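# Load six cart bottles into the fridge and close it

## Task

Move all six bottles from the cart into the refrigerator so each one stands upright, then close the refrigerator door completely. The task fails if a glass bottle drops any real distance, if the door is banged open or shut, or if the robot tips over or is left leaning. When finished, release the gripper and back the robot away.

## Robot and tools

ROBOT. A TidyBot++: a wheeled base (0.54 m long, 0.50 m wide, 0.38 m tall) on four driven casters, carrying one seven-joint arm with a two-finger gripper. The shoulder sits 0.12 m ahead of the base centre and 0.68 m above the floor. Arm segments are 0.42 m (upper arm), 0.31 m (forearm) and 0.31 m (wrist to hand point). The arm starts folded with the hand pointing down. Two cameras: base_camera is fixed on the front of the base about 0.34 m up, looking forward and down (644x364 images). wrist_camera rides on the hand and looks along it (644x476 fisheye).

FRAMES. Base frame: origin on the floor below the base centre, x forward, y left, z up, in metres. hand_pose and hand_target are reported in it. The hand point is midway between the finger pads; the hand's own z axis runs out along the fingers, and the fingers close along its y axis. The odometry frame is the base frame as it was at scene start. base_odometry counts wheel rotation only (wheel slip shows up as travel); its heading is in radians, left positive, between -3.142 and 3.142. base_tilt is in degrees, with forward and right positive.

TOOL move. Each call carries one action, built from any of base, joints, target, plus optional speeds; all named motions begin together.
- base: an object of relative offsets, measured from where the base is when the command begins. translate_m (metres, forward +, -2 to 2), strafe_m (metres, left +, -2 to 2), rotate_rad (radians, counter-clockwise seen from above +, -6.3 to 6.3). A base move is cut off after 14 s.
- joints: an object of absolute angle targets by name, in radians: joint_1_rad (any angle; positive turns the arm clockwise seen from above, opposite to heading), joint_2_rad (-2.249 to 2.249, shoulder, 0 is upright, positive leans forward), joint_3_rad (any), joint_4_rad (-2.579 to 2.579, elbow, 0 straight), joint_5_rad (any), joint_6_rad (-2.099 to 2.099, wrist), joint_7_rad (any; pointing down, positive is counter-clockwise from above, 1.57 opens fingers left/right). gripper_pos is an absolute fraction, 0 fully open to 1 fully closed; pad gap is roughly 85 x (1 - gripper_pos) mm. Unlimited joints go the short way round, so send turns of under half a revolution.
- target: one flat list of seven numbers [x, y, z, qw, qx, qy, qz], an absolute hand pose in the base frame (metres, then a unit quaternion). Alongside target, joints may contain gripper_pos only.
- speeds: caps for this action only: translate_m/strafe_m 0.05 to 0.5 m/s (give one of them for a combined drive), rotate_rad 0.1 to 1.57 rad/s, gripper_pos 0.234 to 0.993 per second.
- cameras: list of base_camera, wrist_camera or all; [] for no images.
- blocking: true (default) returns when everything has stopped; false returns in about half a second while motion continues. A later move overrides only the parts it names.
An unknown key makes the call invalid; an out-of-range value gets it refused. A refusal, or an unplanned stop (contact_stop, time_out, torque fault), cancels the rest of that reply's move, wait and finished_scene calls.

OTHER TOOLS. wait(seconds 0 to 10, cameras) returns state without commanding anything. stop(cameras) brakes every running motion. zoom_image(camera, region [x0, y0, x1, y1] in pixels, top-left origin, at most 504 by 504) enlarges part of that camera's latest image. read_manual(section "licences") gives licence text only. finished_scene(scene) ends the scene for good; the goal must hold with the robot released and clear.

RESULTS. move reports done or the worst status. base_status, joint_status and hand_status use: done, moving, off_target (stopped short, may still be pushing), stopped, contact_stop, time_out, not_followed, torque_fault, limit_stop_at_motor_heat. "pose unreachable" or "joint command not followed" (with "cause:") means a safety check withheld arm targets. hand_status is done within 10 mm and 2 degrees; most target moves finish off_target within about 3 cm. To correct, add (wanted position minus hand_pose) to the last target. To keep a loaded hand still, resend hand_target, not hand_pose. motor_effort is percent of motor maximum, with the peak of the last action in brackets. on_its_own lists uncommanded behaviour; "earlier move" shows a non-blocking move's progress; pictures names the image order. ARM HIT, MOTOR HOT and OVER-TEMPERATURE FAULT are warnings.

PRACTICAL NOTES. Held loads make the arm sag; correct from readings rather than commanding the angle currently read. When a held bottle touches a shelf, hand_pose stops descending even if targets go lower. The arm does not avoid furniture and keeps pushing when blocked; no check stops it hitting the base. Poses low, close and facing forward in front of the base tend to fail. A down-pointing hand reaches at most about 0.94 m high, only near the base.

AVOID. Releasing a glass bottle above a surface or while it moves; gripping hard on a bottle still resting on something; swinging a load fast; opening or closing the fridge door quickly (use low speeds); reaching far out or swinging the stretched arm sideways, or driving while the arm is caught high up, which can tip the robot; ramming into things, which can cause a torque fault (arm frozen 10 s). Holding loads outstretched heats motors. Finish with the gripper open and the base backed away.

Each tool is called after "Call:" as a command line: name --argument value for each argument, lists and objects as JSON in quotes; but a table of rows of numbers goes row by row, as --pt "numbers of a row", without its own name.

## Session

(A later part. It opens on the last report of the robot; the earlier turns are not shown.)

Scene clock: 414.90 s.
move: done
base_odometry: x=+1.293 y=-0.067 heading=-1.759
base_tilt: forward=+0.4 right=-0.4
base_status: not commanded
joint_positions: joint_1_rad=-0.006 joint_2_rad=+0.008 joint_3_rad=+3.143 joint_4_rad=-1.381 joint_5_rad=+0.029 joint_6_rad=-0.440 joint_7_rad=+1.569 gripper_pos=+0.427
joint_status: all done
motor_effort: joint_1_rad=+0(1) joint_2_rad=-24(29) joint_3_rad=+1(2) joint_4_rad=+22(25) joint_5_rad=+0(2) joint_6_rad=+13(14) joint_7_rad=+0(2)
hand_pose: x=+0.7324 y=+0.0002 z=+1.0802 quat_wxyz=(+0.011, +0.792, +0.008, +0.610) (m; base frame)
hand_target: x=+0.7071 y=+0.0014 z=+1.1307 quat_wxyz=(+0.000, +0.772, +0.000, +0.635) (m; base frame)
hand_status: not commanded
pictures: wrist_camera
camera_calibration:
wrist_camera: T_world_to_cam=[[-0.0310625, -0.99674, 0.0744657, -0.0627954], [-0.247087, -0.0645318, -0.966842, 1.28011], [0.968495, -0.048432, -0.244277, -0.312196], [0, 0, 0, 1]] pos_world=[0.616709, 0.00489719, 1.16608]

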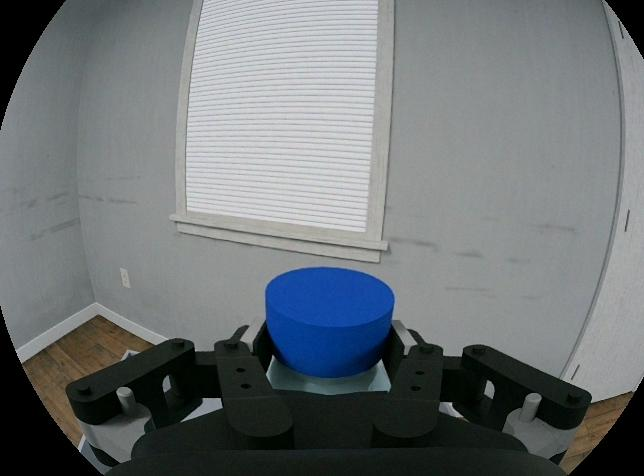

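Call:
move --base '{"translate_m": -0.545, "strafe_m": 0.082, "rotate_rad": 2.828}' --speeds '{"translate_m": 0.4, "rotate_rad": 1.0}' --cameras '["wrist_camera"]'

Scene clock: 421.93 s.
move: done
base_odometry: x=+1.475 y=+0.453 heading=+1.069
base_tilt: forward=+0.4 right=-0.4
base_status: done
joint_positions: joint_1_rad=-0.001 joint_2_rad=+0.006 joint_3_rad=+3.138 joint_4_rad=-1.381 joint_5_rad=+0.029 joint_6_rad=-0.442 joint_7_rad=+1.569 gripper_pos=+0.427
joint_status: not commanded
motor_effort: joint_1_rad=+0(4) joint_2_rad=-24(28) joint_3_rad=+1(4) joint_4_rad=+23(25) joint_5_rad=+0(2) joint_6_rad=+13(14) joint_7_rad=+0(1)
hand_pose: x=+0.7315 y=+0.0003 z=+1.0807 quat_wxyz=(+0.011, +0.792, +0.008, +0.610) (m; base frame)
hand_target: x=+0.7071 y=+0.0014 z=+1.1307 quat_wxyz=(+0.000, +0.772, +0.000, +0.635) (m; base frame)
hand_status: not commanded
pictures: wrist_camera
camera_calibration:
wrist_camera: T_world_to_cam=[[-0.0309589, -0.996746, 0.0744283, -0.0628388], [-0.247261, -0.0645122, -0.966799, 1.28049], [0.968454, -0.0483343, -0.244459, -0.31102], [0, 0, 0, 1]] pos_world=[0.615877, 0.00493962, 1.16662]

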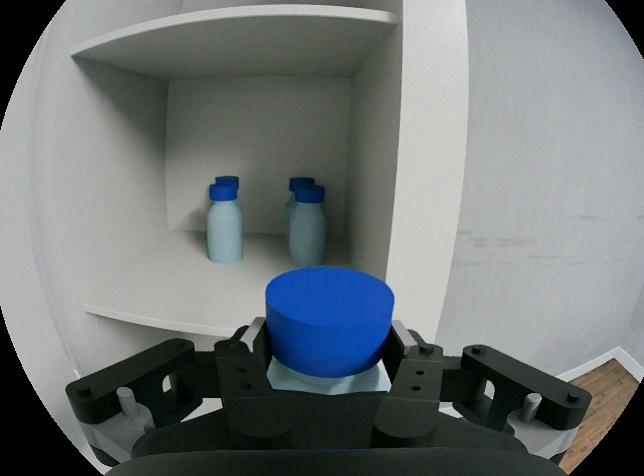

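Call:
move --base '{"translate_m": 0.378}' --speeds '{"translate_m": 0.3}' --cameras '["wrist_camera"]'

Call:
move --joints '{"joint_1_rad": 0, "joint_2_rad": -0.045, "joint_3_rad": 3.1416, "joint_4_rad": -1.495, "joint_5_rad": 0, "joint_6_rad": -0.31, "joint_7_rad": 1.5708}' --cameras '["wrist_camera"]'

Scene clock: 425.80 s.
move: done
base_odometry: x=+1.657 y=+0.785 heading=+1.070
base_tilt: forward=+0.3 right=-0.4
base_status: done
joint_positions: joint_1_rad=-0.001 joint_2_rad=+0.001 joint_3_rad=+3.138 joint_4_rad=-1.381 joint_5_rad=+0.029 joint_6_rad=-0.444 joint_7_rad=+1.569 gripper_pos=+0.427
joint_status: not commanded
motor_effort: joint_1_rad=+0(1) joint_2_rad=-23(29) joint_3_rad=+1(1) joint_4_rad=+23(24) joint_5_rad=+0(1) joint_6_rad=+13(13) joint_7_rad=+0(1)
hand_pose: x=+0.7294 y=+0.0003 z=+1.0832 quat_wxyz=(+0.011, +0.791, +0.008, +0.611) (m; base frame)
hand_target: x=+0.7071 y=+0.0014 z=+1.1307 quat_wxyz=(+0.000, +0.772, +0.000, +0.635) (m; base frame)
hand_status: not commanded
pictures: wrist_camera
camera_calibration:
wrist_camera: T_world_to_cam=[[-0.0312393, -0.996744, 0.0743283, -0.0627957], [-0.244377, -0.0644909, -0.967533, 1.28103], [0.969177, -0.0483892, -0.241567, -0.311996], [0, 0, 0, 1]] pos_world=[0.613473, 0.00492626, 1.16874]

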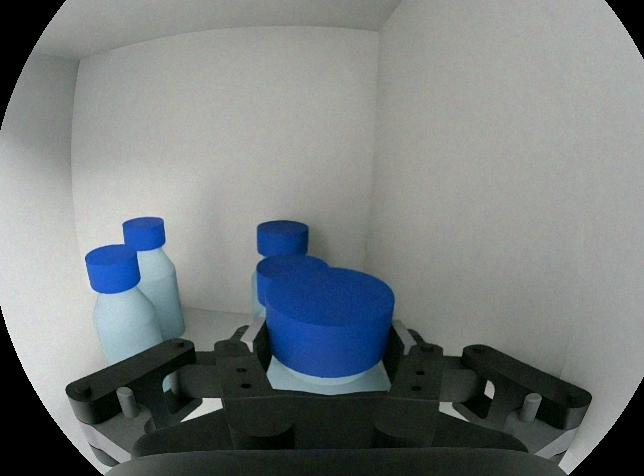

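Scene clock: 426.90 s.
move: done
base_odometry: x=+1.657 y=+0.785 heading=+1.070
base_tilt: forward=+0.3 right=-0.4
base_status: not commanded
joint_positions: joint_1_rad=-0.001 joint_2_rad=-0.007 joint_3_rad=+3.138 joint_4_rad=-1.480 joint_5_rad=+0.029 joint_6_rad=-0.365 joint_7_rad=+1.569 gripper_pos=+0.427
joint_status: all done
motor_effort: joint_1_rad=+0(2) joint_2_rad=-20(25) joint_3_rad=+0(2) joint_4_rad=+20(25) joint_5_rad=-1(1) joint_6_rad=+10(14) joint_7_rad=+0(1)
hand_pose: x=+0.7293 y=+0.0009 z=+1.0508 quat_wxyz=(+0.010, +0.795, +0.009, +0.606) (m; base frame)
hand_target: x=+0.7179 y=+0.0013 z=+1.0815 quat_wxyz=(+0.000, +0.771, +0.000, +0.637) (m; base frame)
hand_status: not commanded
pictures: wrist_camera
camera_calibration:
wrist_camera: T_world_to_cam=[[-0.028046, -0.99678, 0.0751146, -0.0628923], [-0.256553, -0.0654494, -0.964312, 1.25522], [0.966123, -0.046316, -0.253891, -0.304476], [0, 0, 0, 1]] pos_world=[0.614429, 0.00536156, 1.13785]

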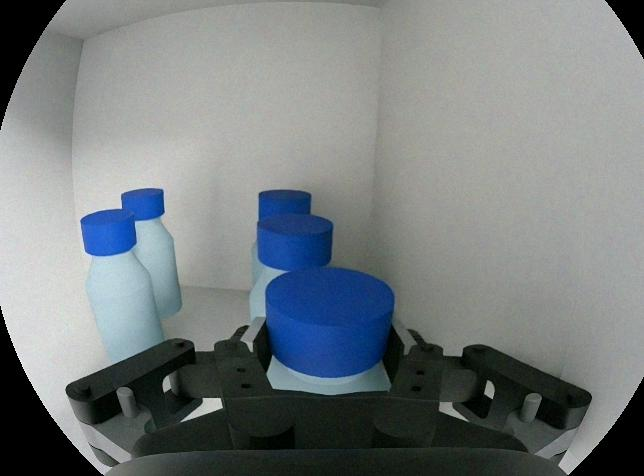

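Call:
move --joints '{"joint_1_rad": 0, "joint_2_rad": -0.045, "joint_3_rad": 3.1416, "joint_4_rad": -1.525, "joint_5_rad": 0, "joint_6_rad": -0.30, "joint_7_rad": 1.5708}' --cameras '["wrist_camera"]'

Scene clock: 428.77 s.
move: done
base_odometry: x=+1.657 y=+0.785 heading=+1.070
base_tilt: forward=+0.4 right=-0.4
base_status: not commanded
joint_positions: joint_1_rad=-0.001 joint_2_rad=-0.014 joint_3_rad=+3.138 joint_4_rad=-1.500 joint_5_rad=+0.029 joint_6_rad=-0.342 joint_7_rad=+1.569 gripper_pos=+0.427
joint_status: all done
motor_effort: joint_1_rad=-1(2) joint_2_rad=-20(20) joint_3_rad=+0(1) joint_4_rad=+18(20) joint_5_rad=-2(3) joint_6_rad=+8(10) joint_7_rad=-1(2)
hand_pose: x=+0.7273 y=+0.0011 z=+1.0502 quat_wxyz=(+0.010, +0.792, +0.009, +0.611) (m; base frame)
hand_target: x=+0.7176 y=+0.0013 z=+1.0660 quat_wxyz=(+0.000, +0.777, +0.000, +0.629) (m; base frame)
hand_status: not commanded
pictures: wrist_camera
camera_calibration:
wrist_camera: T_world_to_cam=[[-0.0282845, -0.996798, 0.0747874, -0.0622437], [-0.246113, -0.0655698, -0.967021, 1.24943], [0.968828, -0.0457578, -0.24347, -0.315621], [0, 0, 0, 1]] pos_world=[0.611522, 0.00543842, 1.13604]

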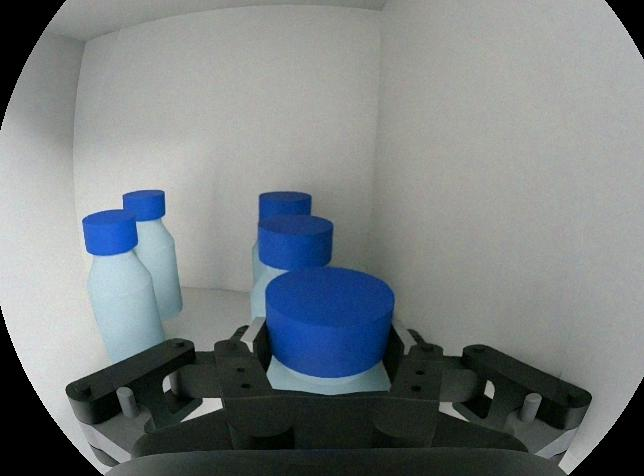

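Contact with the shelf. Release.

Call:
move --joints '{"gripper_pos": 0.17}' --speeds '{"gripper_pos": 0.3}' --cameras '["wrist_camera"]'

Call:
move --base '{"translate_m": -0.348}' --speeds '{"translate_m": 0.4}' --cameras '["wrist_camera"]'

Scene clock: 432.87 s.
move: done
base_odometry: x=+1.657 y=+0.785 heading=+1.070
base_tilt: forward=+0.4 right=-0.4
base_status: not commanded
joint_positions: joint_1_rad=-0.001 joint_2_rad=-0.014 joint_3_rad=+3.138 joint_4_rad=-1.502 joint_5_rad=+0.029 joint_6_rad=-0.342 joint_7_rad=+1.569 gripper_pos=+0.172
joint_status: all done
motor_effort: joint_1_rad=+0(1) joint_2_rad=-19(20) joint_3_rad=+1(2) joint_4_rad=+18(19) joint_5_rad=-1(2) joint_6_rad=+9(9) joint_7_rad=-1(1)
hand_pose: x=+0.7272 y=+0.0011 z=+1.0488 quat_wxyz=(+0.010, +0.793, +0.009, +0.610) (m; base frame)
hand_target: x=+0.7176 y=+0.0013 z=+1.0660 quat_wxyz=(+0.000, +0.777, +0.000, +0.629) (m; base frame)
hand_status: not commanded
pictures: wrist_camera
camera_calibration:
wrist_camera: T_world_to_cam=[[-0.028075, -0.996798, 0.0748665, -0.0623546], [-0.24844, -0.0655879, -0.966424, 1.24904], [0.96824, -0.0457322, -0.245803, -0.312981], [0, 0, 0, 1]] pos_world=[0.611601, 0.00545338, 1.13484]

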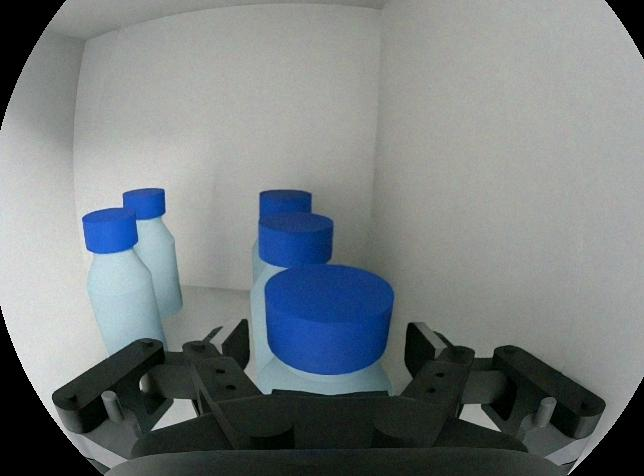

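Scene clock: 434.90 s.
move: done
base_odometry: x=+1.489 y=+0.479 heading=+1.070
base_tilt: forward=+0.3 right=-0.3
base_status: done
joint_positions: joint_1_rad=-0.001 joint_2_rad=-0.038 joint_3_rad=+3.139 joint_4_rad=-1.506 joint_5_rad=+0.029 joint_6_rad=-0.342 joint_7_rad=+1.569 gripper_pos=+0.172
joint_status: not commanded
motor_effort: joint_1_rad=+0(2) joint_2_rad=-19(24) joint_3_rad=+1(2) joint_4_rad=+18(20) joint_5_rad=+0(1) joint_6_rad=+9(9) joint_7_rad=+0(1)
hand_pose: x=+0.7181 y=+0.0007 z=+1.0610 quat_wxyz=(+0.011, +0.786, +0.009, +0.618) (m; base frame)
hand_target: x=+0.7176 y=+0.0013 z=+1.0660 quat_wxyz=(+0.000, +0.777, +0.000, +0.629) (m; base frame)
hand_status: not commanded
pictures: wrist_camera
camera_calibration:
wrist_camera: T_world_to_cam=[[-0.0302328, -0.996781, 0.0742539, -0.061725], [-0.228774, -0.0654153, -0.971279, 1.24958], [0.97301, -0.0463519, -0.22606, -0.325587], [0, 0, 0, 1]] pos_world=[0.600805, 0.00512357, 1.14467]

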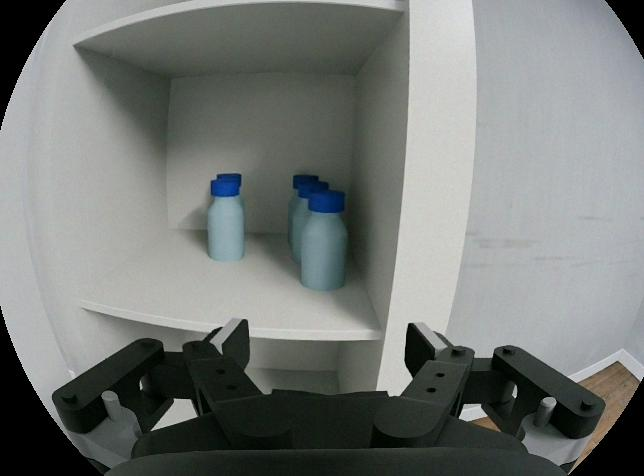

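Call:
move --base '{"translate_m": -0.485, "strafe_m": 0.044, "rotate_rad": -2.828}' --joints '{"joint_1_rad": 0, "joint_2_rad": -0.032, "joint_3_rad": 3.1416, "joint_4_rad": -1.33, "joint_5_rad": 0, "joint_6_rad": -0.48, "joint_7_rad": 1.5708, "gripper_pos": 0.1}' --speeds '{"translate_m": 0.4, "rotate_rad": 1.2}' --cameras '["wrist_camera"]'

Call:
move --joints '{"joint_1_rad": 0, "joint_2_rad": 0.092, "joint_3_rad": 3.1416, "joint_4_rad": -1.86, "joint_5_rad": 0, "joint_6_rad": 0.14, "joint_7_rad": 1.5708}' --cameras '["wrist_camera"]'

Scene clock: 446.97 s.
move: done
base_odometry: x=+1.218 y=+0.075 heading=-1.757
base_tilt: forward=+0.4 right=-0.4
base_status: done
joint_positions: joint_1_rad=-0.001 joint_2_rad=-0.034 joint_3_rad=+3.144 joint_4_rad=-1.354 joint_5_rad=+0.029 joint_6_rad=-0.420 joint_7_rad=+1.569 gripper_pos=+0.100
joint_status: all done
motor_effort: joint_1_rad=+0(3) joint_2_rad=-18(23) joint_3_rad=+1(4) joint_4_rad=+18(21) joint_5_rad=-1(1) joint_6_rad=+9(9) joint_7_rad=+0(1)
hand_pose: x=+0.7160 y=-0.0034 z=+1.1281 quat_wxyz=(+0.013, +0.764, +0.005, +0.645) (m; base frame)
hand_target: x=+0.7129 y=+0.0013 z=+1.1230 quat_wxyz=(+0.000, +0.776, +0.000, +0.630) (m; base frame)
hand_status: not commanded
pictures: wrist_camera
camera_calibration:
wrist_camera: T_world_to_cam=[[-0.0430832, -0.996545, 0.0710124, -0.0579639], [-0.160458, -0.0632537, -0.985014, 1.28064], [0.986102, -0.0538321, -0.157179, -0.395688], [0, 0, 0, 1]] pos_world=[0.593182, 0.00194108, 1.20337]

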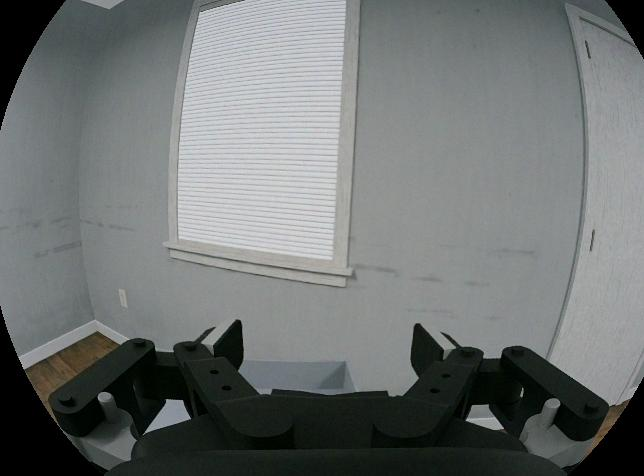

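Scene clock: 449.00 s.
move: done
base_odometry: x=+1.218 y=+0.075 heading=-1.757
base_tilt: forward=+0.4 right=-0.4
base_status: not commanded
joint_positions: joint_1_rad=-0.001 joint_2_rad=+0.075 joint_3_rad=+3.144 joint_4_rad=-1.839 joint_5_rad=+0.029 joint_6_rad=+0.087 joint_7_rad=+1.569 gripper_pos=+0.100
joint_status: all done
motor_effort: joint_1_rad=+1(1) joint_2_rad=-21(24) joint_3_rad=+1(2) joint_4_rad=+18(21) joint_5_rad=-1(2) joint_6_rad=+9(10) joint_7_rad=+1(2)
hand_pose: x=+0.7477 y=+0.0011 z=+0.9167 quat_wxyz=(+0.008, +0.792, +0.011, +0.611) (m; base frame)
hand_target: x=+0.7517 y=+0.0013 z=+0.9095 quat_wxyz=(+0.000, +0.787, +0.000, +0.617) (m; base frame)
hand_status: not commanded
pictures: wrist_camera
camera_calibration:
wrist_camera: T_world_to_cam=[[-0.0224067, -0.997055, 0.0733485, -0.0547586], [-0.245376, -0.0656382, -0.967203, 1.1249], [0.969169, -0.0396699, -0.243183, -0.368409], [0, 0, 0, 1]] pos_world=[0.631849, 0.00462451, 1.00244]

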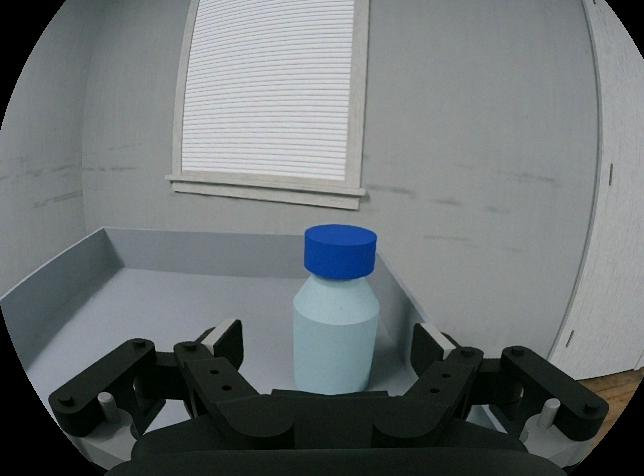

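Call:
move --base '{"translate_m": 0.085, "strafe_m": -0.007}' --speeds '{"translate_m": 0.2}' --cameras '["wrist_camera"]'

Scene clock: 456.30 s.
move: done
base_odometry: x=+1.195 y=-0.008 heading=-1.758
base_tilt: forward=+0.4 right=-0.4
base_status: done
joint_positions: joint_1_rad=-0.001 joint_2_rad=+0.084 joint_3_rad=+3.144 joint_4_rad=-1.840 joint_5_rad=+0.029 joint_6_rad=+0.091 joint_7_rad=+1.569 gripper_pos=+0.100
joint_status: not commanded
motor_effort: joint_1_rad=+0(1) joint_2_rad=-21(24) joint_3_rad=+1(2) joint_4_rad=+18(19) joint_5_rad=+0(1) joint_6_rad=+8(9) joint_7_rad=+0(1)
hand_pose: x=+0.7499 y=+0.0011 z=+0.9115 quat_wxyz=(+0.008, +0.793, +0.011, +0.608) (m; base frame)
hand_target: x=+0.7517 y=+0.0013 z=+0.9095 quat_wxyz=(+0.000, +0.787, +0.000, +0.617) (m; base frame)
hand_status: not commanded
pictures: wrist_camera
camera_calibration:
wrist_camera: T_world_to_cam=[[-0.0218467, -0.99706, 0.0734469, -0.0547926], [-0.251095, -0.0656376, -0.965735, 1.12338], [0.967716, -0.0395403, -0.248922, -0.365561], [0, 0, 0, 1]] pos_world=[0.634636, 0.00464985, 0.997911]

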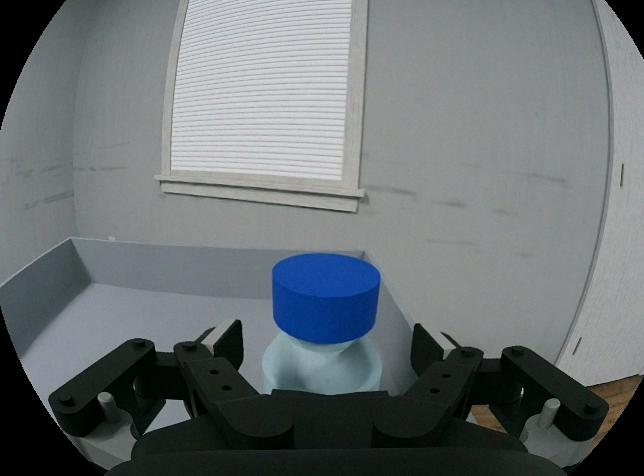

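Call:
move --base '{"translate_m": 0.026}' --speeds '{"translate_m": 0.1}' --cameras '["wrist_camera"]'

Scene clock: 471.53 s.
move: done
base_odometry: x=+1.190 y=-0.033 heading=-1.758
base_tilt: forward=+0.4 right=-0.4
base_status: done
joint_positions: joint_1_rad=-0.001 joint_2_rad=+0.089 joint_3_rad=+3.144 joint_4_rad=-1.841 joint_5_rad=+0.029 joint_6_rad=+0.092 joint_7_rad=+1.569 gripper_pos=+0.100
joint_status: not commanded
motor_effort: joint_1_rad=+0(1) joint_2_rad=-22(24) joint_3_rad=+1(2) joint_4_rad=+17(19) joint_5_rad=-1(1) joint_6_rad=+8(9) joint_7_rad=+0(1)
hand_pose: x=+0.7510 y=+0.0011 z=+0.9082 quat_wxyz=(+0.008, +0.795, +0.011, +0.607) (m; base frame)
hand_target: x=+0.7517 y=+0.0013 z=+0.9095 quat_wxyz=(+0.000, +0.787, +0.000, +0.617) (m; base frame)
hand_status: not commanded
pictures: wrist_camera
camera_calibration:
wrist_camera: T_world_to_cam=[[-0.0214688, -0.997061, 0.0735451, -0.0548883], [-0.255712, -0.0656389, -0.964522, 1.12281], [0.966515, -0.0395135, -0.253552, -0.362342], [0, 0, 0, 1]] pos_world=[0.636148, 0.00465593, 0.995143]

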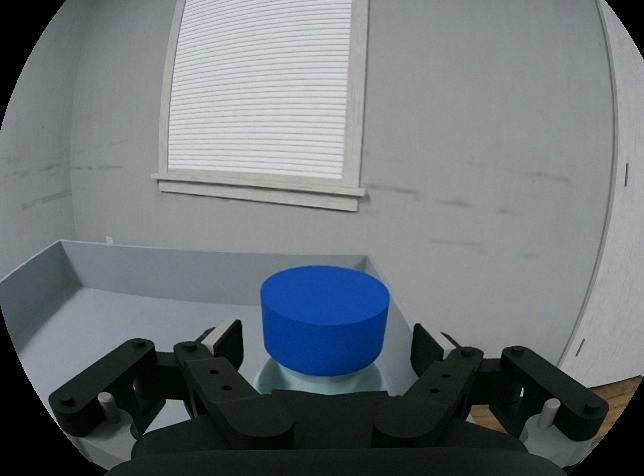

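Call:
move --joints '{"gripper_pos": 0.5}' --speeds '{"gripper_pos": 0.3}' --cameras '["wrist_camera"]'

Call:
move --joints '{"joint_1_rad": 0, "joint_2_rad": 0.01, "joint_3_rad": 3.1416, "joint_4_rad": -1.56, "joint_5_rad": 0, "joint_6_rad": -0.25, "joint_7_rad": 1.5708}' --cameras '["wrist_camera"]'

Call:
move --joints '{"joint_1_rad": 0, "joint_2_rad": -0.045, "joint_3_rad": 3.1416, "joint_4_rad": -1.33, "joint_5_rad": 0, "joint_6_rad": -0.48, "joint_7_rad": 1.5708}' --cameras '["wrist_camera"]'

Scene clock: 475.40 s.
move: off_target
base_odometry: x=+1.190 y=-0.033 heading=-1.758
base_tilt: forward=+0.4 right=-0.4
base_status: not commanded
joint_positions: joint_1_rad=-0.001 joint_2_rad=+0.089 joint_3_rad=+3.143 joint_4_rad=-1.841 joint_5_rad=+0.029 joint_6_rad=+0.094 joint_7_rad=+1.569 gripper_pos=+0.428
joint_status: gripper_pos off_target (ended at +0.428, target +0.500)
motor_effort: joint_1_rad=+0(2) joint_2_rad=-20(22) joint_3_rad=+1(2) joint_4_rad=+18(19) joint_5_rad=-1(2) joint_6_rad=+8(9) joint_7_rad=+0(1)
hand_pose: x=+0.7512 y=+0.0019 z=+0.9087 quat_wxyz=(+0.007, +0.794, +0.011, +0.607) (m; base frame)
hand_target: x=+0.7517 y=+0.0013 z=+0.9095 quat_wxyz=(+0.000, +0.787, +0.000, +0.617) (m; base frame)
hand_status: not commanded
pictures: wrist_camera
camera_calibration:
wrist_camera: T_world_to_cam=[[-0.0203335, -0.997097, 0.0733773, -0.0548614], [-0.253749, -0.0658425, -0.965026, 1.12245], [0.967056, -0.0382418, -0.251674, -0.364417], [0, 0, 0, 1]] pos_world=[0.636117, 0.00526689, 0.995505]

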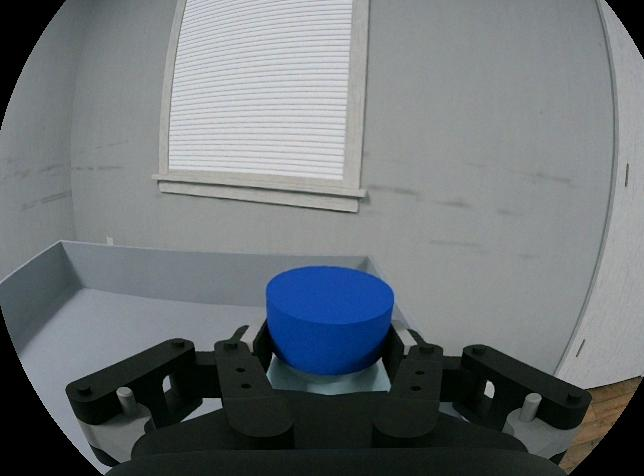

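Scene clock: 477.10 s.
move: done
base_odometry: x=+1.190 y=-0.033 heading=-1.758
base_tilt: forward=+0.4 right=-0.4
base_status: not commanded
joint_positions: joint_1_rad=-0.001 joint_2_rad=+0.062 joint_3_rad=+3.143 joint_4_rad=-1.606 joint_5_rad=+0.029 joint_6_rad=-0.204 joint_7_rad=+1.569 gripper_pos=+0.428
joint_status: all done
motor_effort: joint_1_rad=+0(1) joint_2_rad=-25(27) joint_3_rad=+1(2) joint_4_rad=+22(23) joint_5_rad=+0(2) joint_6_rad=+12(13) joint_7_rad=+1(2)
hand_pose: x=+0.7554 y=-0.0007 z=+0.9789 quat_wxyz=(+0.010, +0.805, +0.009, +0.593) (m; base frame)
hand_target: x=+0.7392 y=+0.0013 z=+1.0260 quat_wxyz=(+0.000, +0.790, +0.000, +0.614) (m; base frame)
hand_status: not commanded
pictures: wrist_camera
camera_calibration:
wrist_camera: T_world_to_cam=[[-0.0259403, -0.996764, 0.0760778, -0.0609795], [-0.28866, -0.0653929, -0.955196, 1.20781], [0.95708, -0.0467387, -0.286029, -0.309764], [0, 0, 0, 1]] pos_world=[0.643533, 0.00372189, 1.06973]

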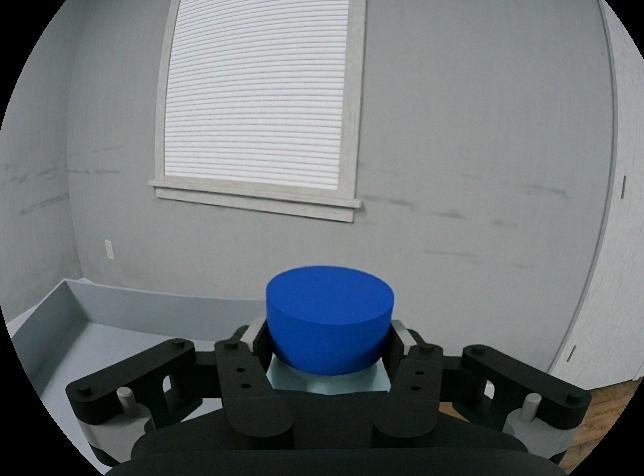

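Scene clock: 478.70 s.
move: done
base_odometry: x=+1.190 y=-0.033 heading=-1.758
base_tilt: forward=+0.4 right=-0.4
base_status: not commanded
joint_positions: joint_1_rad=-0.001 joint_2_rad=-0.001 joint_3_rad=+3.143 joint_4_rad=-1.373 joint_5_rad=+0.029 joint_6_rad=-0.434 joint_7_rad=+1.569 gripper_pos=+0.428
joint_status: all done
motor_effort: joint_1_rad=+0(1) joint_2_rad=-23(27) joint_3_rad=+1(2) joint_4_rad=+22(25) joint_5_rad=-1(2) joint_6_rad=+12(13) joint_7_rad=+0(1)
hand_pose: x=+0.7296 y=-0.0027 z=+1.0916 quat_wxyz=(+0.012, +0.785, +0.006, +0.619) (m; base frame)
hand_target: x=+0.7071 y=+0.0013 z=+1.1307 quat_wxyz=(+0.000, +0.772, +0.000, +0.635) (m; base frame)
hand_status: not commanded
pictures: wrist_camera
camera_calibration:
wrist_camera: T_world_to_cam=[[-0.0373739, -0.996584, 0.0736463, -0.061179], [-0.226545, -0.0633292, -0.97194, 1.28082], [0.973283, -0.0530093, -0.223404, -0.333164], [0, 0, 0, 1]] pos_world=[0.612139, 0.00248219, 1.17495]

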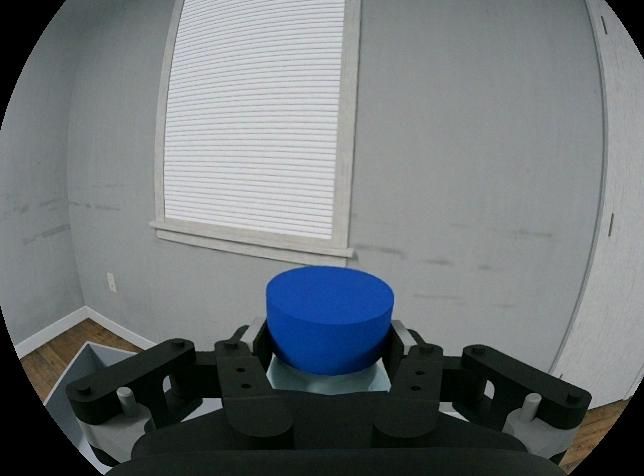

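Call:
move --base '{"translate_m": -0.530, "strafe_m": 0.190, "rotate_rad": 2.827}' --joints '{"joint_1_rad": -0.3}' --speeds '{"translate_m": 0.4, "rotate_rad": 1.0}' --cameras '["wrist_camera"]'

Scene clock: 484.30 s.
move: done
base_odometry: x=+1.476 y=+0.452 heading=+1.069
base_tilt: forward=+0.4 right=-0.4
base_status: done
joint_positions: joint_1_rad=-0.297 joint_2_rad=-0.002 joint_3_rad=+3.138 joint_4_rad=-1.373 joint_5_rad=+0.029 joint_6_rad=-0.436 joint_7_rad=+1.569 gripper_pos=+0.428
joint_status: all done
motor_effort: joint_1_rad=+1(4) joint_2_rad=-23(27) joint_3_rad=+1(4) joint_4_rad=+22(23) joint_5_rad=-1(2) joint_6_rad=+12(12) joint_7_rad=+0(1)
hand_pose: x=+0.7020 y=+0.1785 z=+1.0922 quat_wxyz=(-0.081, +0.776, +0.124, +0.614) (m; base frame)
hand_target: x=+0.6805 y=+0.1751 z=+1.1307 quat_wxyz=(-0.095, +0.764, +0.115, +0.628) (m; base frame)
hand_status: not commanded
pictures: wrist_camera
camera_calibration:
wrist_camera: T_world_to_cam=[[0.260275, -0.962722, 0.0736455, -0.0966569], [-0.197556, -0.12776, -0.971931, 1.27776], [0.945108, 0.238421, -0.223444, -0.32872], [0, 0, 0, 1]] pos_world=[0.588263, 0.148567, 1.17557]

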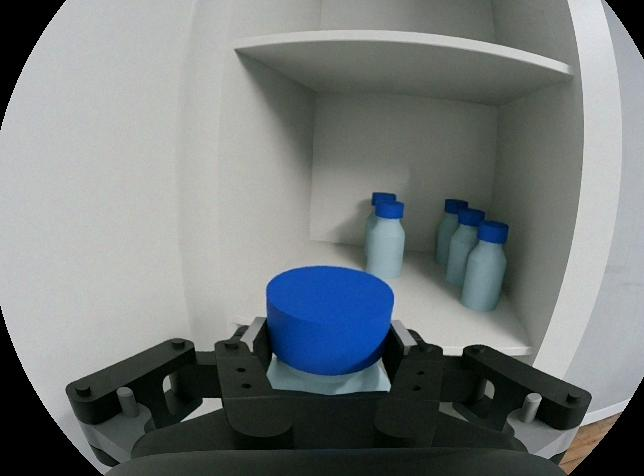

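Call:
move --base '{"translate_m": 0.403}' --speeds '{"translate_m": 0.3}' --cameras '["wrist_camera"]'

Call:
move --joints '{"joint_1_rad": -0.3, "joint_2_rad": -0.045, "joint_3_rad": 3.1416, "joint_4_rad": -1.495, "joint_5_rad": 0, "joint_6_rad": -0.31, "joint_7_rad": 1.5708}' --cameras '["wrist_camera"]'

Call:
move --joints '{"joint_1_rad": -0.3, "joint_2_rad": -0.045, "joint_3_rad": 3.1416, "joint_4_rad": -1.525, "joint_5_rad": 0, "joint_6_rad": -0.30, "joint_7_rad": 1.5708}' --cameras '["wrist_camera"]'

Scene clock: 489.67 s.
move: done
base_odometry: x=+1.670 y=+0.805 heading=+1.069
base_tilt: forward=+0.4 right=-0.4
base_status: done
joint_positions: joint_1_rad=-0.297 joint_2_rad=-0.007 joint_3_rad=+3.138 joint_4_rad=-1.373 joint_5_rad=+0.029 joint_6_rad=-0.438 joint_7_rad=+1.569 gripper_pos=+0.428
joint_status: not commanded
motor_effort: joint_1_rad=+0(1) joint_2_rad=-22(26) joint_3_rad=+1(2) joint_4_rad=+22(23) joint_5_rad=+0(1) joint_6_rad=+12(12) joint_7_rad=+0(1)
hand_pose: x=+0.7001 y=+0.1779 z=+1.0945 quat_wxyz=(-0.081, +0.775, +0.123, +0.615) (m; base frame)
hand_target: x=+0.6805 y=+0.1751 z=+1.1307 quat_wxyz=(-0.095, +0.764, +0.115, +0.628) (m; base frame)
hand_status: not commanded
pictures: wrist_camera
camera_calibration:
wrist_camera: T_world_to_cam=[[0.260028, -0.962796, 0.073547, -0.0966121], [-0.194945, -0.126943, -0.972565, 1.27824], [0.945718, 0.238556, -0.220701, -0.329714], [0, 0, 0, 1]] pos_world=[0.586125, 0.147901, 1.17751]

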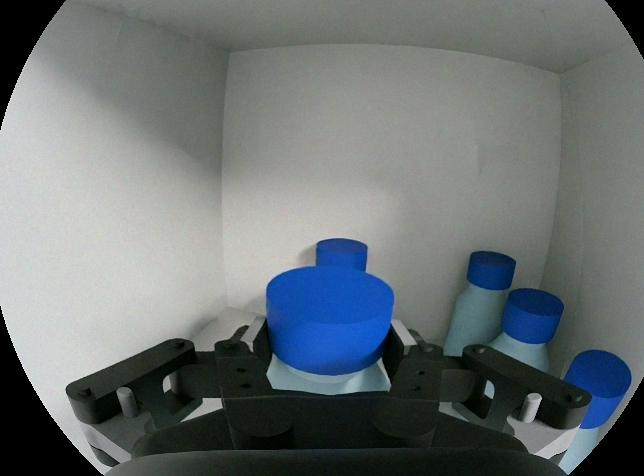

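Scene clock: 490.77 s.
move: done
base_odometry: x=+1.670 y=+0.805 heading=+1.069
base_tilt: forward=+0.4 right=-0.4
base_status: not commanded
joint_positions: joint_1_rad=-0.297 joint_2_rad=-0.008 joint_3_rad=+3.138 joint_4_rad=-1.482 joint_5_rad=+0.029 joint_6_rad=-0.367 joint_7_rad=+1.569 gripper_pos=+0.428
joint_status: all done
motor_effort: joint_1_rad=+0(1) joint_2_rad=-21(24) joint_3_rad=+1(2) joint_4_rad=+19(23) joint_5_rad=+0(2) joint_6_rad=+10(13) joint_7_rad=-1(2)
hand_pose: x=+0.7015 y=+0.1789 z=+1.0501 quat_wxyz=(-0.079, +0.786, +0.126, +0.601) (m; base frame)
hand_target: x=+0.6907 y=+0.1783 z=+1.0815 quat_wxyz=(-0.095, +0.762, +0.115, +0.630) (m; base frame)
hand_status: not commanded
pictures: wrist_camera
camera_calibration:
wrist_camera: T_world_to_cam=[[0.264535, -0.961446, 0.0751161, -0.0977535], [-0.227891, -0.138007, -0.963857, 1.25149], [0.937063, 0.237855, -0.255613, -0.298211], [0, 0, 0, 1]] pos_world=[0.590505, 0.14966, 1.13737]

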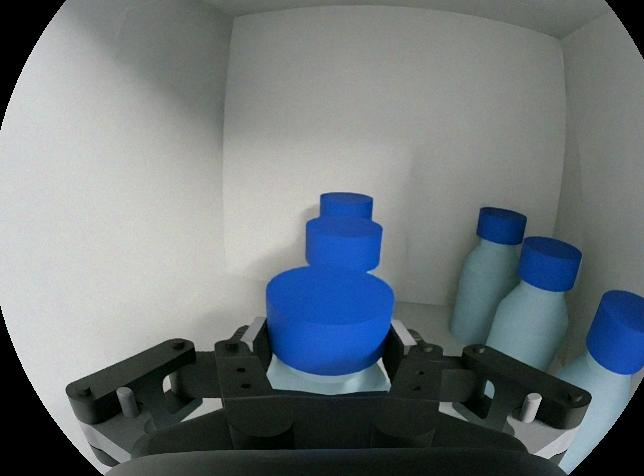

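Scene clock: 491.40 s.
move: done
base_odometry: x=+1.670 y=+0.805 heading=+1.069
base_tilt: forward=+0.4 right=-0.4
base_status: not commanded
joint_positions: joint_1_rad=-0.297 joint_2_rad=-0.014 joint_3_rad=+3.138 joint_4_rad=-1.500 joint_5_rad=+0.029 joint_6_rad=-0.344 joint_7_rad=+1.569 gripper_pos=+0.428
joint_status: all done
motor_effort: joint_1_rad=-1(2) joint_2_rad=-19(21) joint_3_rad=+0(1) joint_4_rad=+19(20) joint_5_rad=-2(2) joint_6_rad=+8(10) joint_7_rad=-1(1)
hand_pose: x=+0.7002 y=+0.1788 z=+1.0498 quat_wxyz=(-0.080, +0.782, +0.126, +0.605) (m; base frame)
hand_target: x=+0.6905 y=+0.1782 z=+1.0660 quat_wxyz=(-0.094, +0.768, +0.116, +0.622) (m; base frame)
hand_status: not commanded
pictures: wrist_camera
camera_calibration:
wrist_camera: T_world_to_cam=[[0.264365, -0.961515, 0.0748355, -0.0971445], [-0.217552, -0.135051, -0.96666, 1.24602], [0.939565, 0.23927, -0.244882, -0.310341], [0, 0, 0, 1]] pos_world=[0.588341, 0.149125, 1.13575]

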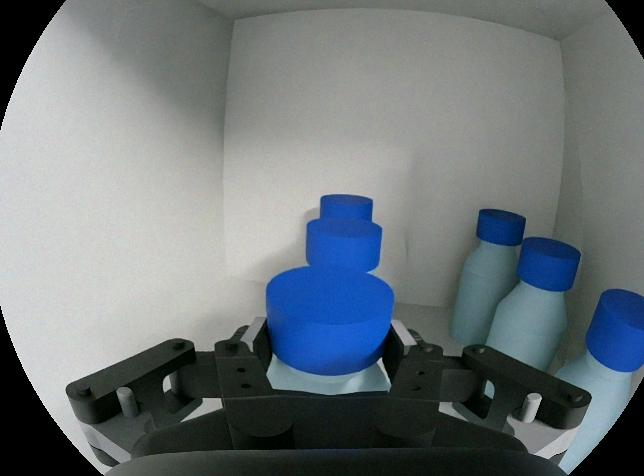

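Call:
move --joints '{"gripper_pos": 0.17}' --speeds '{"gripper_pos": 0.3}' --cameras '["wrist_camera"]'

Call:
move --base '{"translate_m": -0.373, "strafe_m": -0.11}' --speeds '{"translate_m": 0.4}' --cameras '["wrist_camera", "base_camera"]'

Scene clock: 495.50 s.
move: done
base_odometry: x=+1.670 y=+0.805 heading=+1.069
base_tilt: forward=+0.4 right=-0.4
base_status: not commanded
joint_positions: joint_1_rad=-0.298 joint_2_rad=-0.014 joint_3_rad=+3.138 joint_4_rad=-1.502 joint_5_rad=+0.029 joint_6_rad=-0.344 joint_7_rad=+1.569 gripper_pos=+0.172
joint_status: all done
motor_effort: joint_1_rad=+0(1) joint_2_rad=-19(20) joint_3_rad=+1(2) joint_4_rad=+17(19) joint_5_rad=+0(2) joint_6_rad=+8(9) joint_7_rad=+0(1)
hand_pose: x=+0.7001 y=+0.1788 z=+1.0485 quat_wxyz=(-0.080, +0.783, +0.126, +0.604) (m; base frame)
hand_target: x=+0.6905 y=+0.1782 z=+1.0660 quat_wxyz=(-0.094, +0.768, +0.116, +0.622) (m; base frame)
hand_status: not commanded
pictures: wrist_camera
camera_calibration:
wrist_camera: T_world_to_cam=[[0.264637, -0.961439, 0.074844, -0.0971844], [-0.219504, -0.135628, -0.966138, 1.24564], [0.939034, 0.239247, -0.246932, -0.308028], [0, 0, 0, 1]] pos_world=[0.588391, 0.149202, 1.13467]

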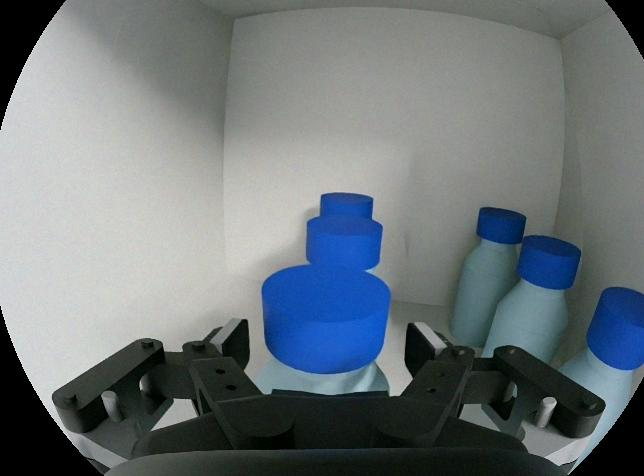

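Scene clock: 497.63 s.
move: done
base_odometry: x=+1.587 y=+0.425 heading=+1.070
base_tilt: forward=+0.3 right=-0.4
base_status: done
joint_positions: joint_1_rad=-0.298 joint_2_rad=-0.026 joint_3_rad=+3.138 joint_4_rad=-1.503 joint_5_rad=+0.029 joint_6_rad=-0.344 joint_7_rad=+1.569 gripper_pos=+0.172
joint_status: not commanded
motor_effort: joint_1_rad=+0(1) joint_2_rad=-19(23) joint_3_rad=+1(2) joint_4_rad=+19(20) joint_5_rad=+0(1) joint_6_rad=+9(9) joint_7_rad=+0(1)
hand_pose: x=+0.6959 y=+0.1775 z=+1.0548 quat_wxyz=(-0.081, +0.780, +0.126, +0.608) (m; base frame)
hand_target: x=+0.6905 y=+0.1782 z=+1.0660 quat_wxyz=(-0.094, +0.768, +0.116, +0.622) (m; base frame)
hand_status: not commanded
pictures: base_camera, wrist_camera
camera_calibration:
wrist_camera: T_world_to_cam=[[0.26392, -0.96166, 0.0745435, -0.0969112], [-0.209849, -0.13268, -0.96869, 1.24609], [0.94144, 0.240013, -0.23682, -0.314684], [0, 0, 0, 1]] pos_world=[0.583324, 0.147663, 1.13977]

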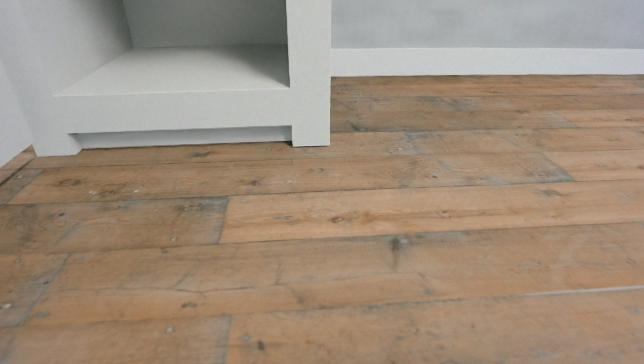

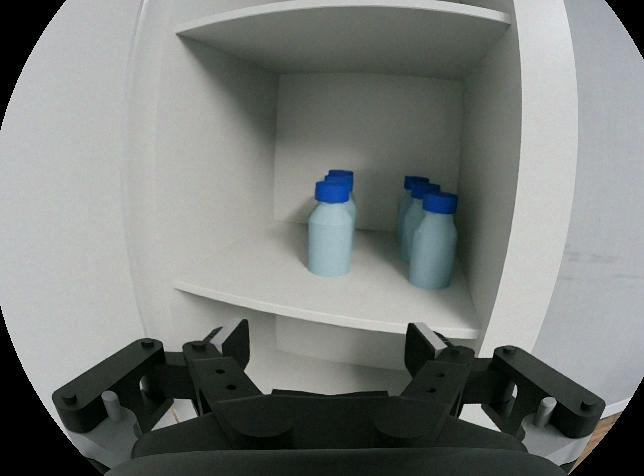

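Call:
move --base '{"translate_m": -0.65, "strafe_m": 0.08}' --joints '{"joint_1_rad": 0, "joint_2_rad": 0.83, "joint_3_rad": 3.1416, "joint_4_rad": -2.282, "joint_5_rad": 0, "joint_6_rad": 1.53, "joint_7_rad": 1.5708, "gripper_pos": 1}'

Scene clock: 512.33 s.
move: done
base_odometry: x=+1.204 y=-0.106 heading=+1.070
base_tilt: forward=+0.4 right=-0.4
base_status: done
joint_positions: joint_1_rad=-0.023 joint_2_rad=+0.806 joint_3_rad=+3.139 joint_4_rad=-2.270 joint_5_rad=+0.028 joint_6_rad=+1.476 joint_7_rad=+1.569 gripper_pos=+1.000
joint_status: all done
motor_effort: joint_1_rad=+0(2) joint_2_rad=-30(33) joint_3_rad=+1(3) joint_4_rad=+5(19) joint_5_rad=+0(2) joint_6_rad=+9(11) joint_7_rad=+0(2)
hand_pose: x=+0.7539 y=+0.0260 z=+0.6502 quat_wxyz=(-0.019, +0.717, +0.018, +0.696) (m; base frame)
hand_target: x=+0.7501 y=+0.0013 z=+0.6481 quat_wxyz=(+0.000, +0.711, +0.000, +0.703) (m; base frame)
hand_status: not commanded
pictures: base_camera, wrist_camera
camera_calibration:
wrist_camera: T_world_to_cam=[[0.0131399, -0.999199, 0.0377937, -0.0138279], [-0.0193734, -0.0380443, -0.999088, 0.719963], [0.999726, 0.0123958, -0.0198578, -0.607835], [0, 0, 0, 1]] pos_world=[0.621798, 0.0211081, 0.707758]

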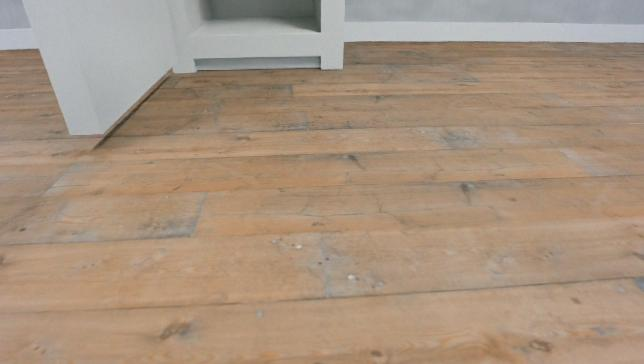

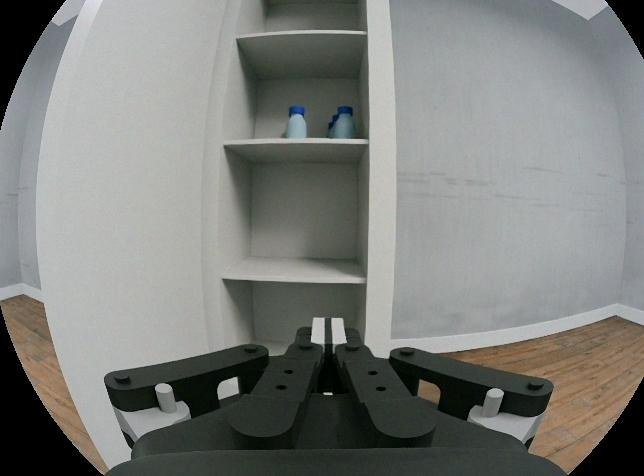

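Call:
move --base '{"translate_m": 0.12, "strafe_m": 1.15, "rotate_rad": -0.785}'

Scene clock: 522.80 s.
move: done
base_odometry: x=+0.253 y=+0.551 heading=+0.285
base_tilt: forward=+0.4 right=-0.4
base_status: done
joint_positions: joint_1_rad=-0.002 joint_2_rad=+0.807 joint_3_rad=+3.141 joint_4_rad=-2.270 joint_5_rad=+0.028 joint_6_rad=+1.482 joint_7_rad=+1.569 gripper_pos=+1.000
joint_status: not commanded
motor_effort: joint_1_rad=+0(3) joint_2_rad=-30(31) joint_3_rad=+0(2) joint_4_rad=+6(7) joint_5_rad=-1(2) joint_6_rad=+9(9) joint_7_rad=+1(1)
hand_pose: x=+0.7541 y=+0.0117 z=+0.6512 quat_wxyz=(-0.011, +0.716, +0.011, +0.698) (m; base frame)
hand_target: x=+0.7501 y=+0.0013 z=+0.6481 quat_wxyz=(+0.000, +0.711, +0.000, +0.703) (m; base frame)
hand_status: not commanded
pictures: base_camera, wrist_camera
camera_calibration:
wrist_camera: T_world_to_cam=[[-0.00947951, -0.99918, 0.0393751, -0.0121391], [-0.0160267, -0.03922, -0.999102, 0.717884], [0.999827, -0.0101021, -0.0156417, -0.610398], [0, 0, 0, 1]] pos_world=[0.621683, 0.00985999, 0.70817]

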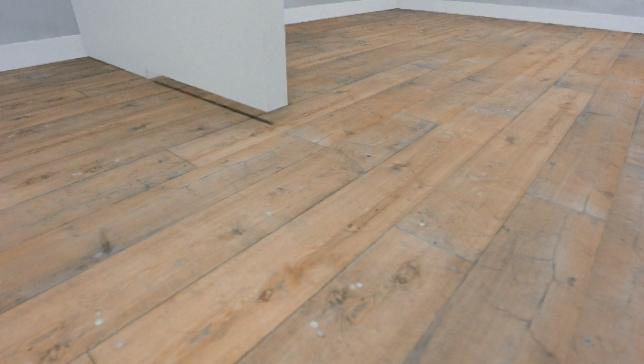

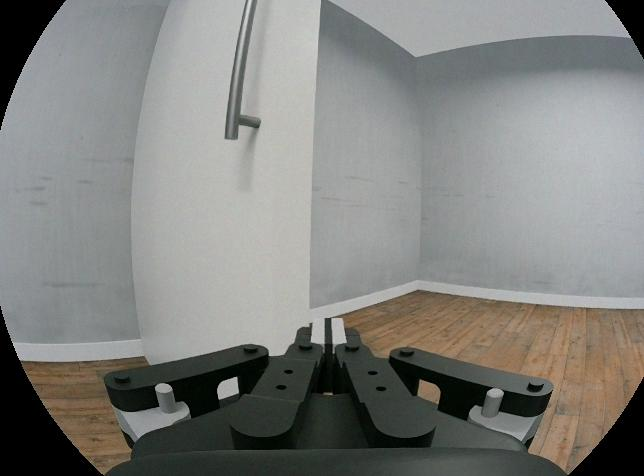

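Call:
move --base '{"translate_m": 0.325, "strafe_m": 0.328}' --speeds '{"translate_m": 0.4}'

Scene clock: 532.47 s.
move: done
base_odometry: x=+0.473 y=+0.957 heading=+0.285
base_tilt: forward=+0.3 right=-0.4
base_status: done
joint_positions: joint_1_rad=-0.002 joint_2_rad=+0.808 joint_3_rad=+3.141 joint_4_rad=-2.271 joint_5_rad=+0.028 joint_6_rad=+1.483 joint_7_rad=+1.569 gripper_pos=+1.000
joint_status: not commanded
motor_effort: joint_1_rad=+0(3) joint_2_rad=-30(30) joint_3_rad=+0(2) joint_4_rad=+5(7) joint_5_rad=-1(1) joint_6_rad=+9(9) joint_7_rad=+0(1)
hand_pose: x=+0.7539 y=+0.0115 z=+0.6508 quat_wxyz=(-0.011, +0.716, +0.011, +0.698) (m; base frame)
hand_target: x=+0.7501 y=+0.0013 z=+0.6481 quat_wxyz=(+0.000, +0.711, +0.000, +0.703) (m; base frame)
hand_status: not commanded
pictures: base_camera, wrist_camera
camera_calibration:
wrist_camera: T_world_to_cam=[[-0.00981389, -0.999177, 0.0393697, -0.012053], [-0.0163363, -0.0392061, -0.999098, 0.717768], [0.999818, -0.0104482, -0.015938, -0.610076], [0, 0, 0, 1]] pos_world=[0.621573, 0.0097237, 0.707872]

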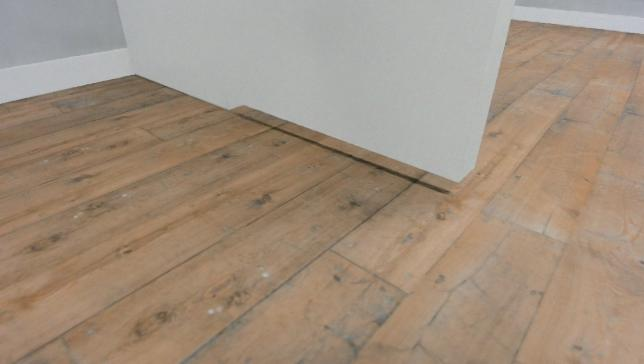

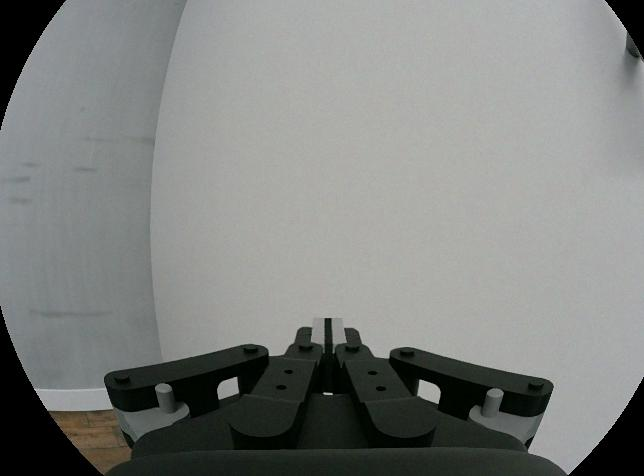

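Call:
move --base '{"translate_m": 0.25, "strafe_m": -0.224}' --speeds '{"translate_m": 0.15}'

Scene clock: 537.60 s.
move: done
base_odometry: x=+0.776 y=+0.813 heading=+0.285
base_tilt: forward=+0.4 right=-0.4
base_status: done
joint_positions: joint_1_rad=-0.006 joint_2_rad=+0.818 joint_3_rad=+3.138 joint_4_rad=-2.296 joint_5_rad=+0.023 joint_6_rad=+1.494 joint_7_rad=+1.569 gripper_pos=+1.000
joint_status: not commanded
motor_effort: joint_1_rad=+1(15) joint_2_rad=-30(32) joint_3_rad=+0(11) joint_4_rad=+6(16) joint_5_rad=-1(15) joint_6_rad=+9(13) joint_7_rad=-1(1)
hand_pose: x=+0.7455 y=+0.0135 z=+0.6397 quat_wxyz=(-0.012, +0.724, +0.010, +0.689) (m; base frame)
hand_target: x=+0.7501 y=+0.0013 z=+0.6481 quat_wxyz=(+0.000, +0.711, +0.000, +0.703) (m; base frame)
hand_status: not commanded
pictures: base_camera, wrist_camera
camera_calibration:
wrist_camera: T_world_to_cam=[[-0.00852589, -0.999278, 0.0370353, -0.0091518], [-0.0403466, -0.0366627, -0.998513, 0.724123], [0.999149, -0.0100075, -0.0400048, -0.58591], [0, 0, 0, 1]] pos_world=[0.614549, 0.0115397, 0.699946]

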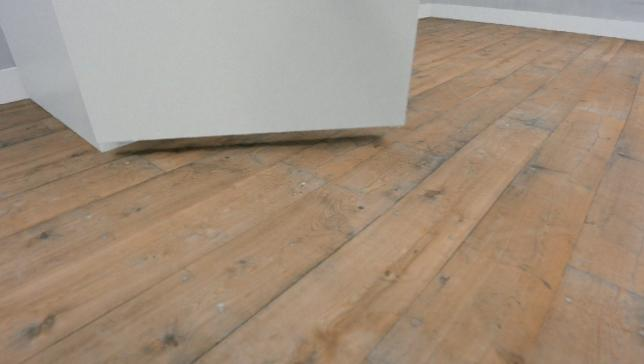

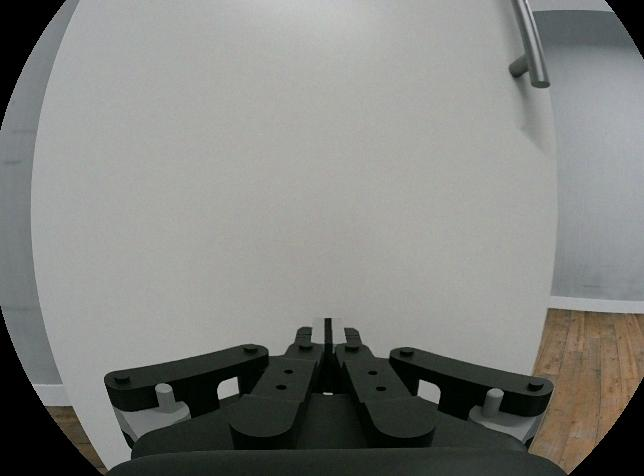

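Call:
wait --seconds 1.0

Scene clock: 540.63 s.
base_odometry: x=+0.776 y=+0.813 heading=+0.285
base_tilt: forward=+0.4 right=-0.4
base_status: done
joint_positions: joint_1_rad=-0.006 joint_2_rad=+0.818 joint_3_rad=+3.138 joint_4_rad=-2.296 joint_5_rad=+0.023 joint_6_rad=+1.494 joint_7_rad=+1.569 gripper_pos=+1.000
joint_status: not commanded
motor_effort: joint_1_rad=+0(15) joint_2_rad=-30(32) joint_3_rad=+0(11) joint_4_rad=+6(16) joint_5_rad=-1(15) joint_6_rad=+9(13) joint_7_rad=+0(1)
hand_pose: x=+0.7455 y=+0.0135 z=+0.6397 quat_wxyz=(-0.012, +0.724, +0.010, +0.689) (m; base frame)
hand_target: x=+0.7501 y=+0.0013 z=+0.6481 quat_wxyz=(+0.000, +0.711, +0.000, +0.703) (m; base frame)
hand_status: not commanded
wait: 1.00 s; at rest from the start
pictures: base_camera, wrist_camera
camera_calibration:
wrist_camera: T_world_to_cam=[[-0.00852589, -0.999278, 0.0370353, -0.0091518], [-0.0403466, -0.0366627, -0.998513, 0.724123], [0.999149, -0.0100075, -0.0400048, -0.58591], [0, 0, 0, 1]] pos_world=[0.614549, 0.0115397, 0.699946]

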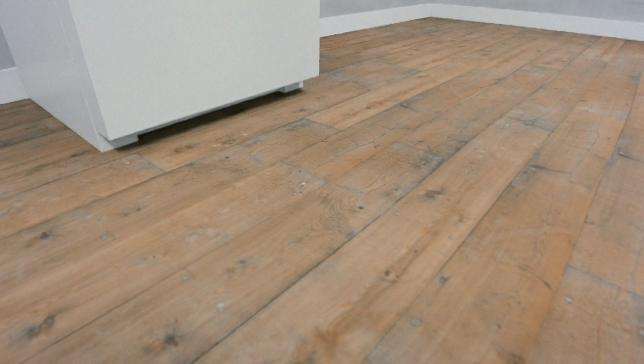

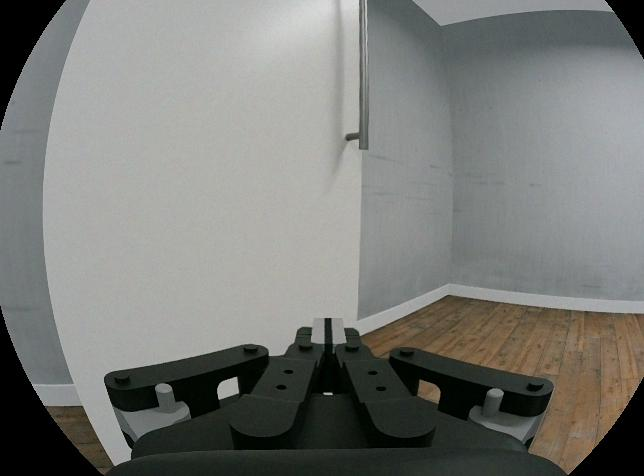

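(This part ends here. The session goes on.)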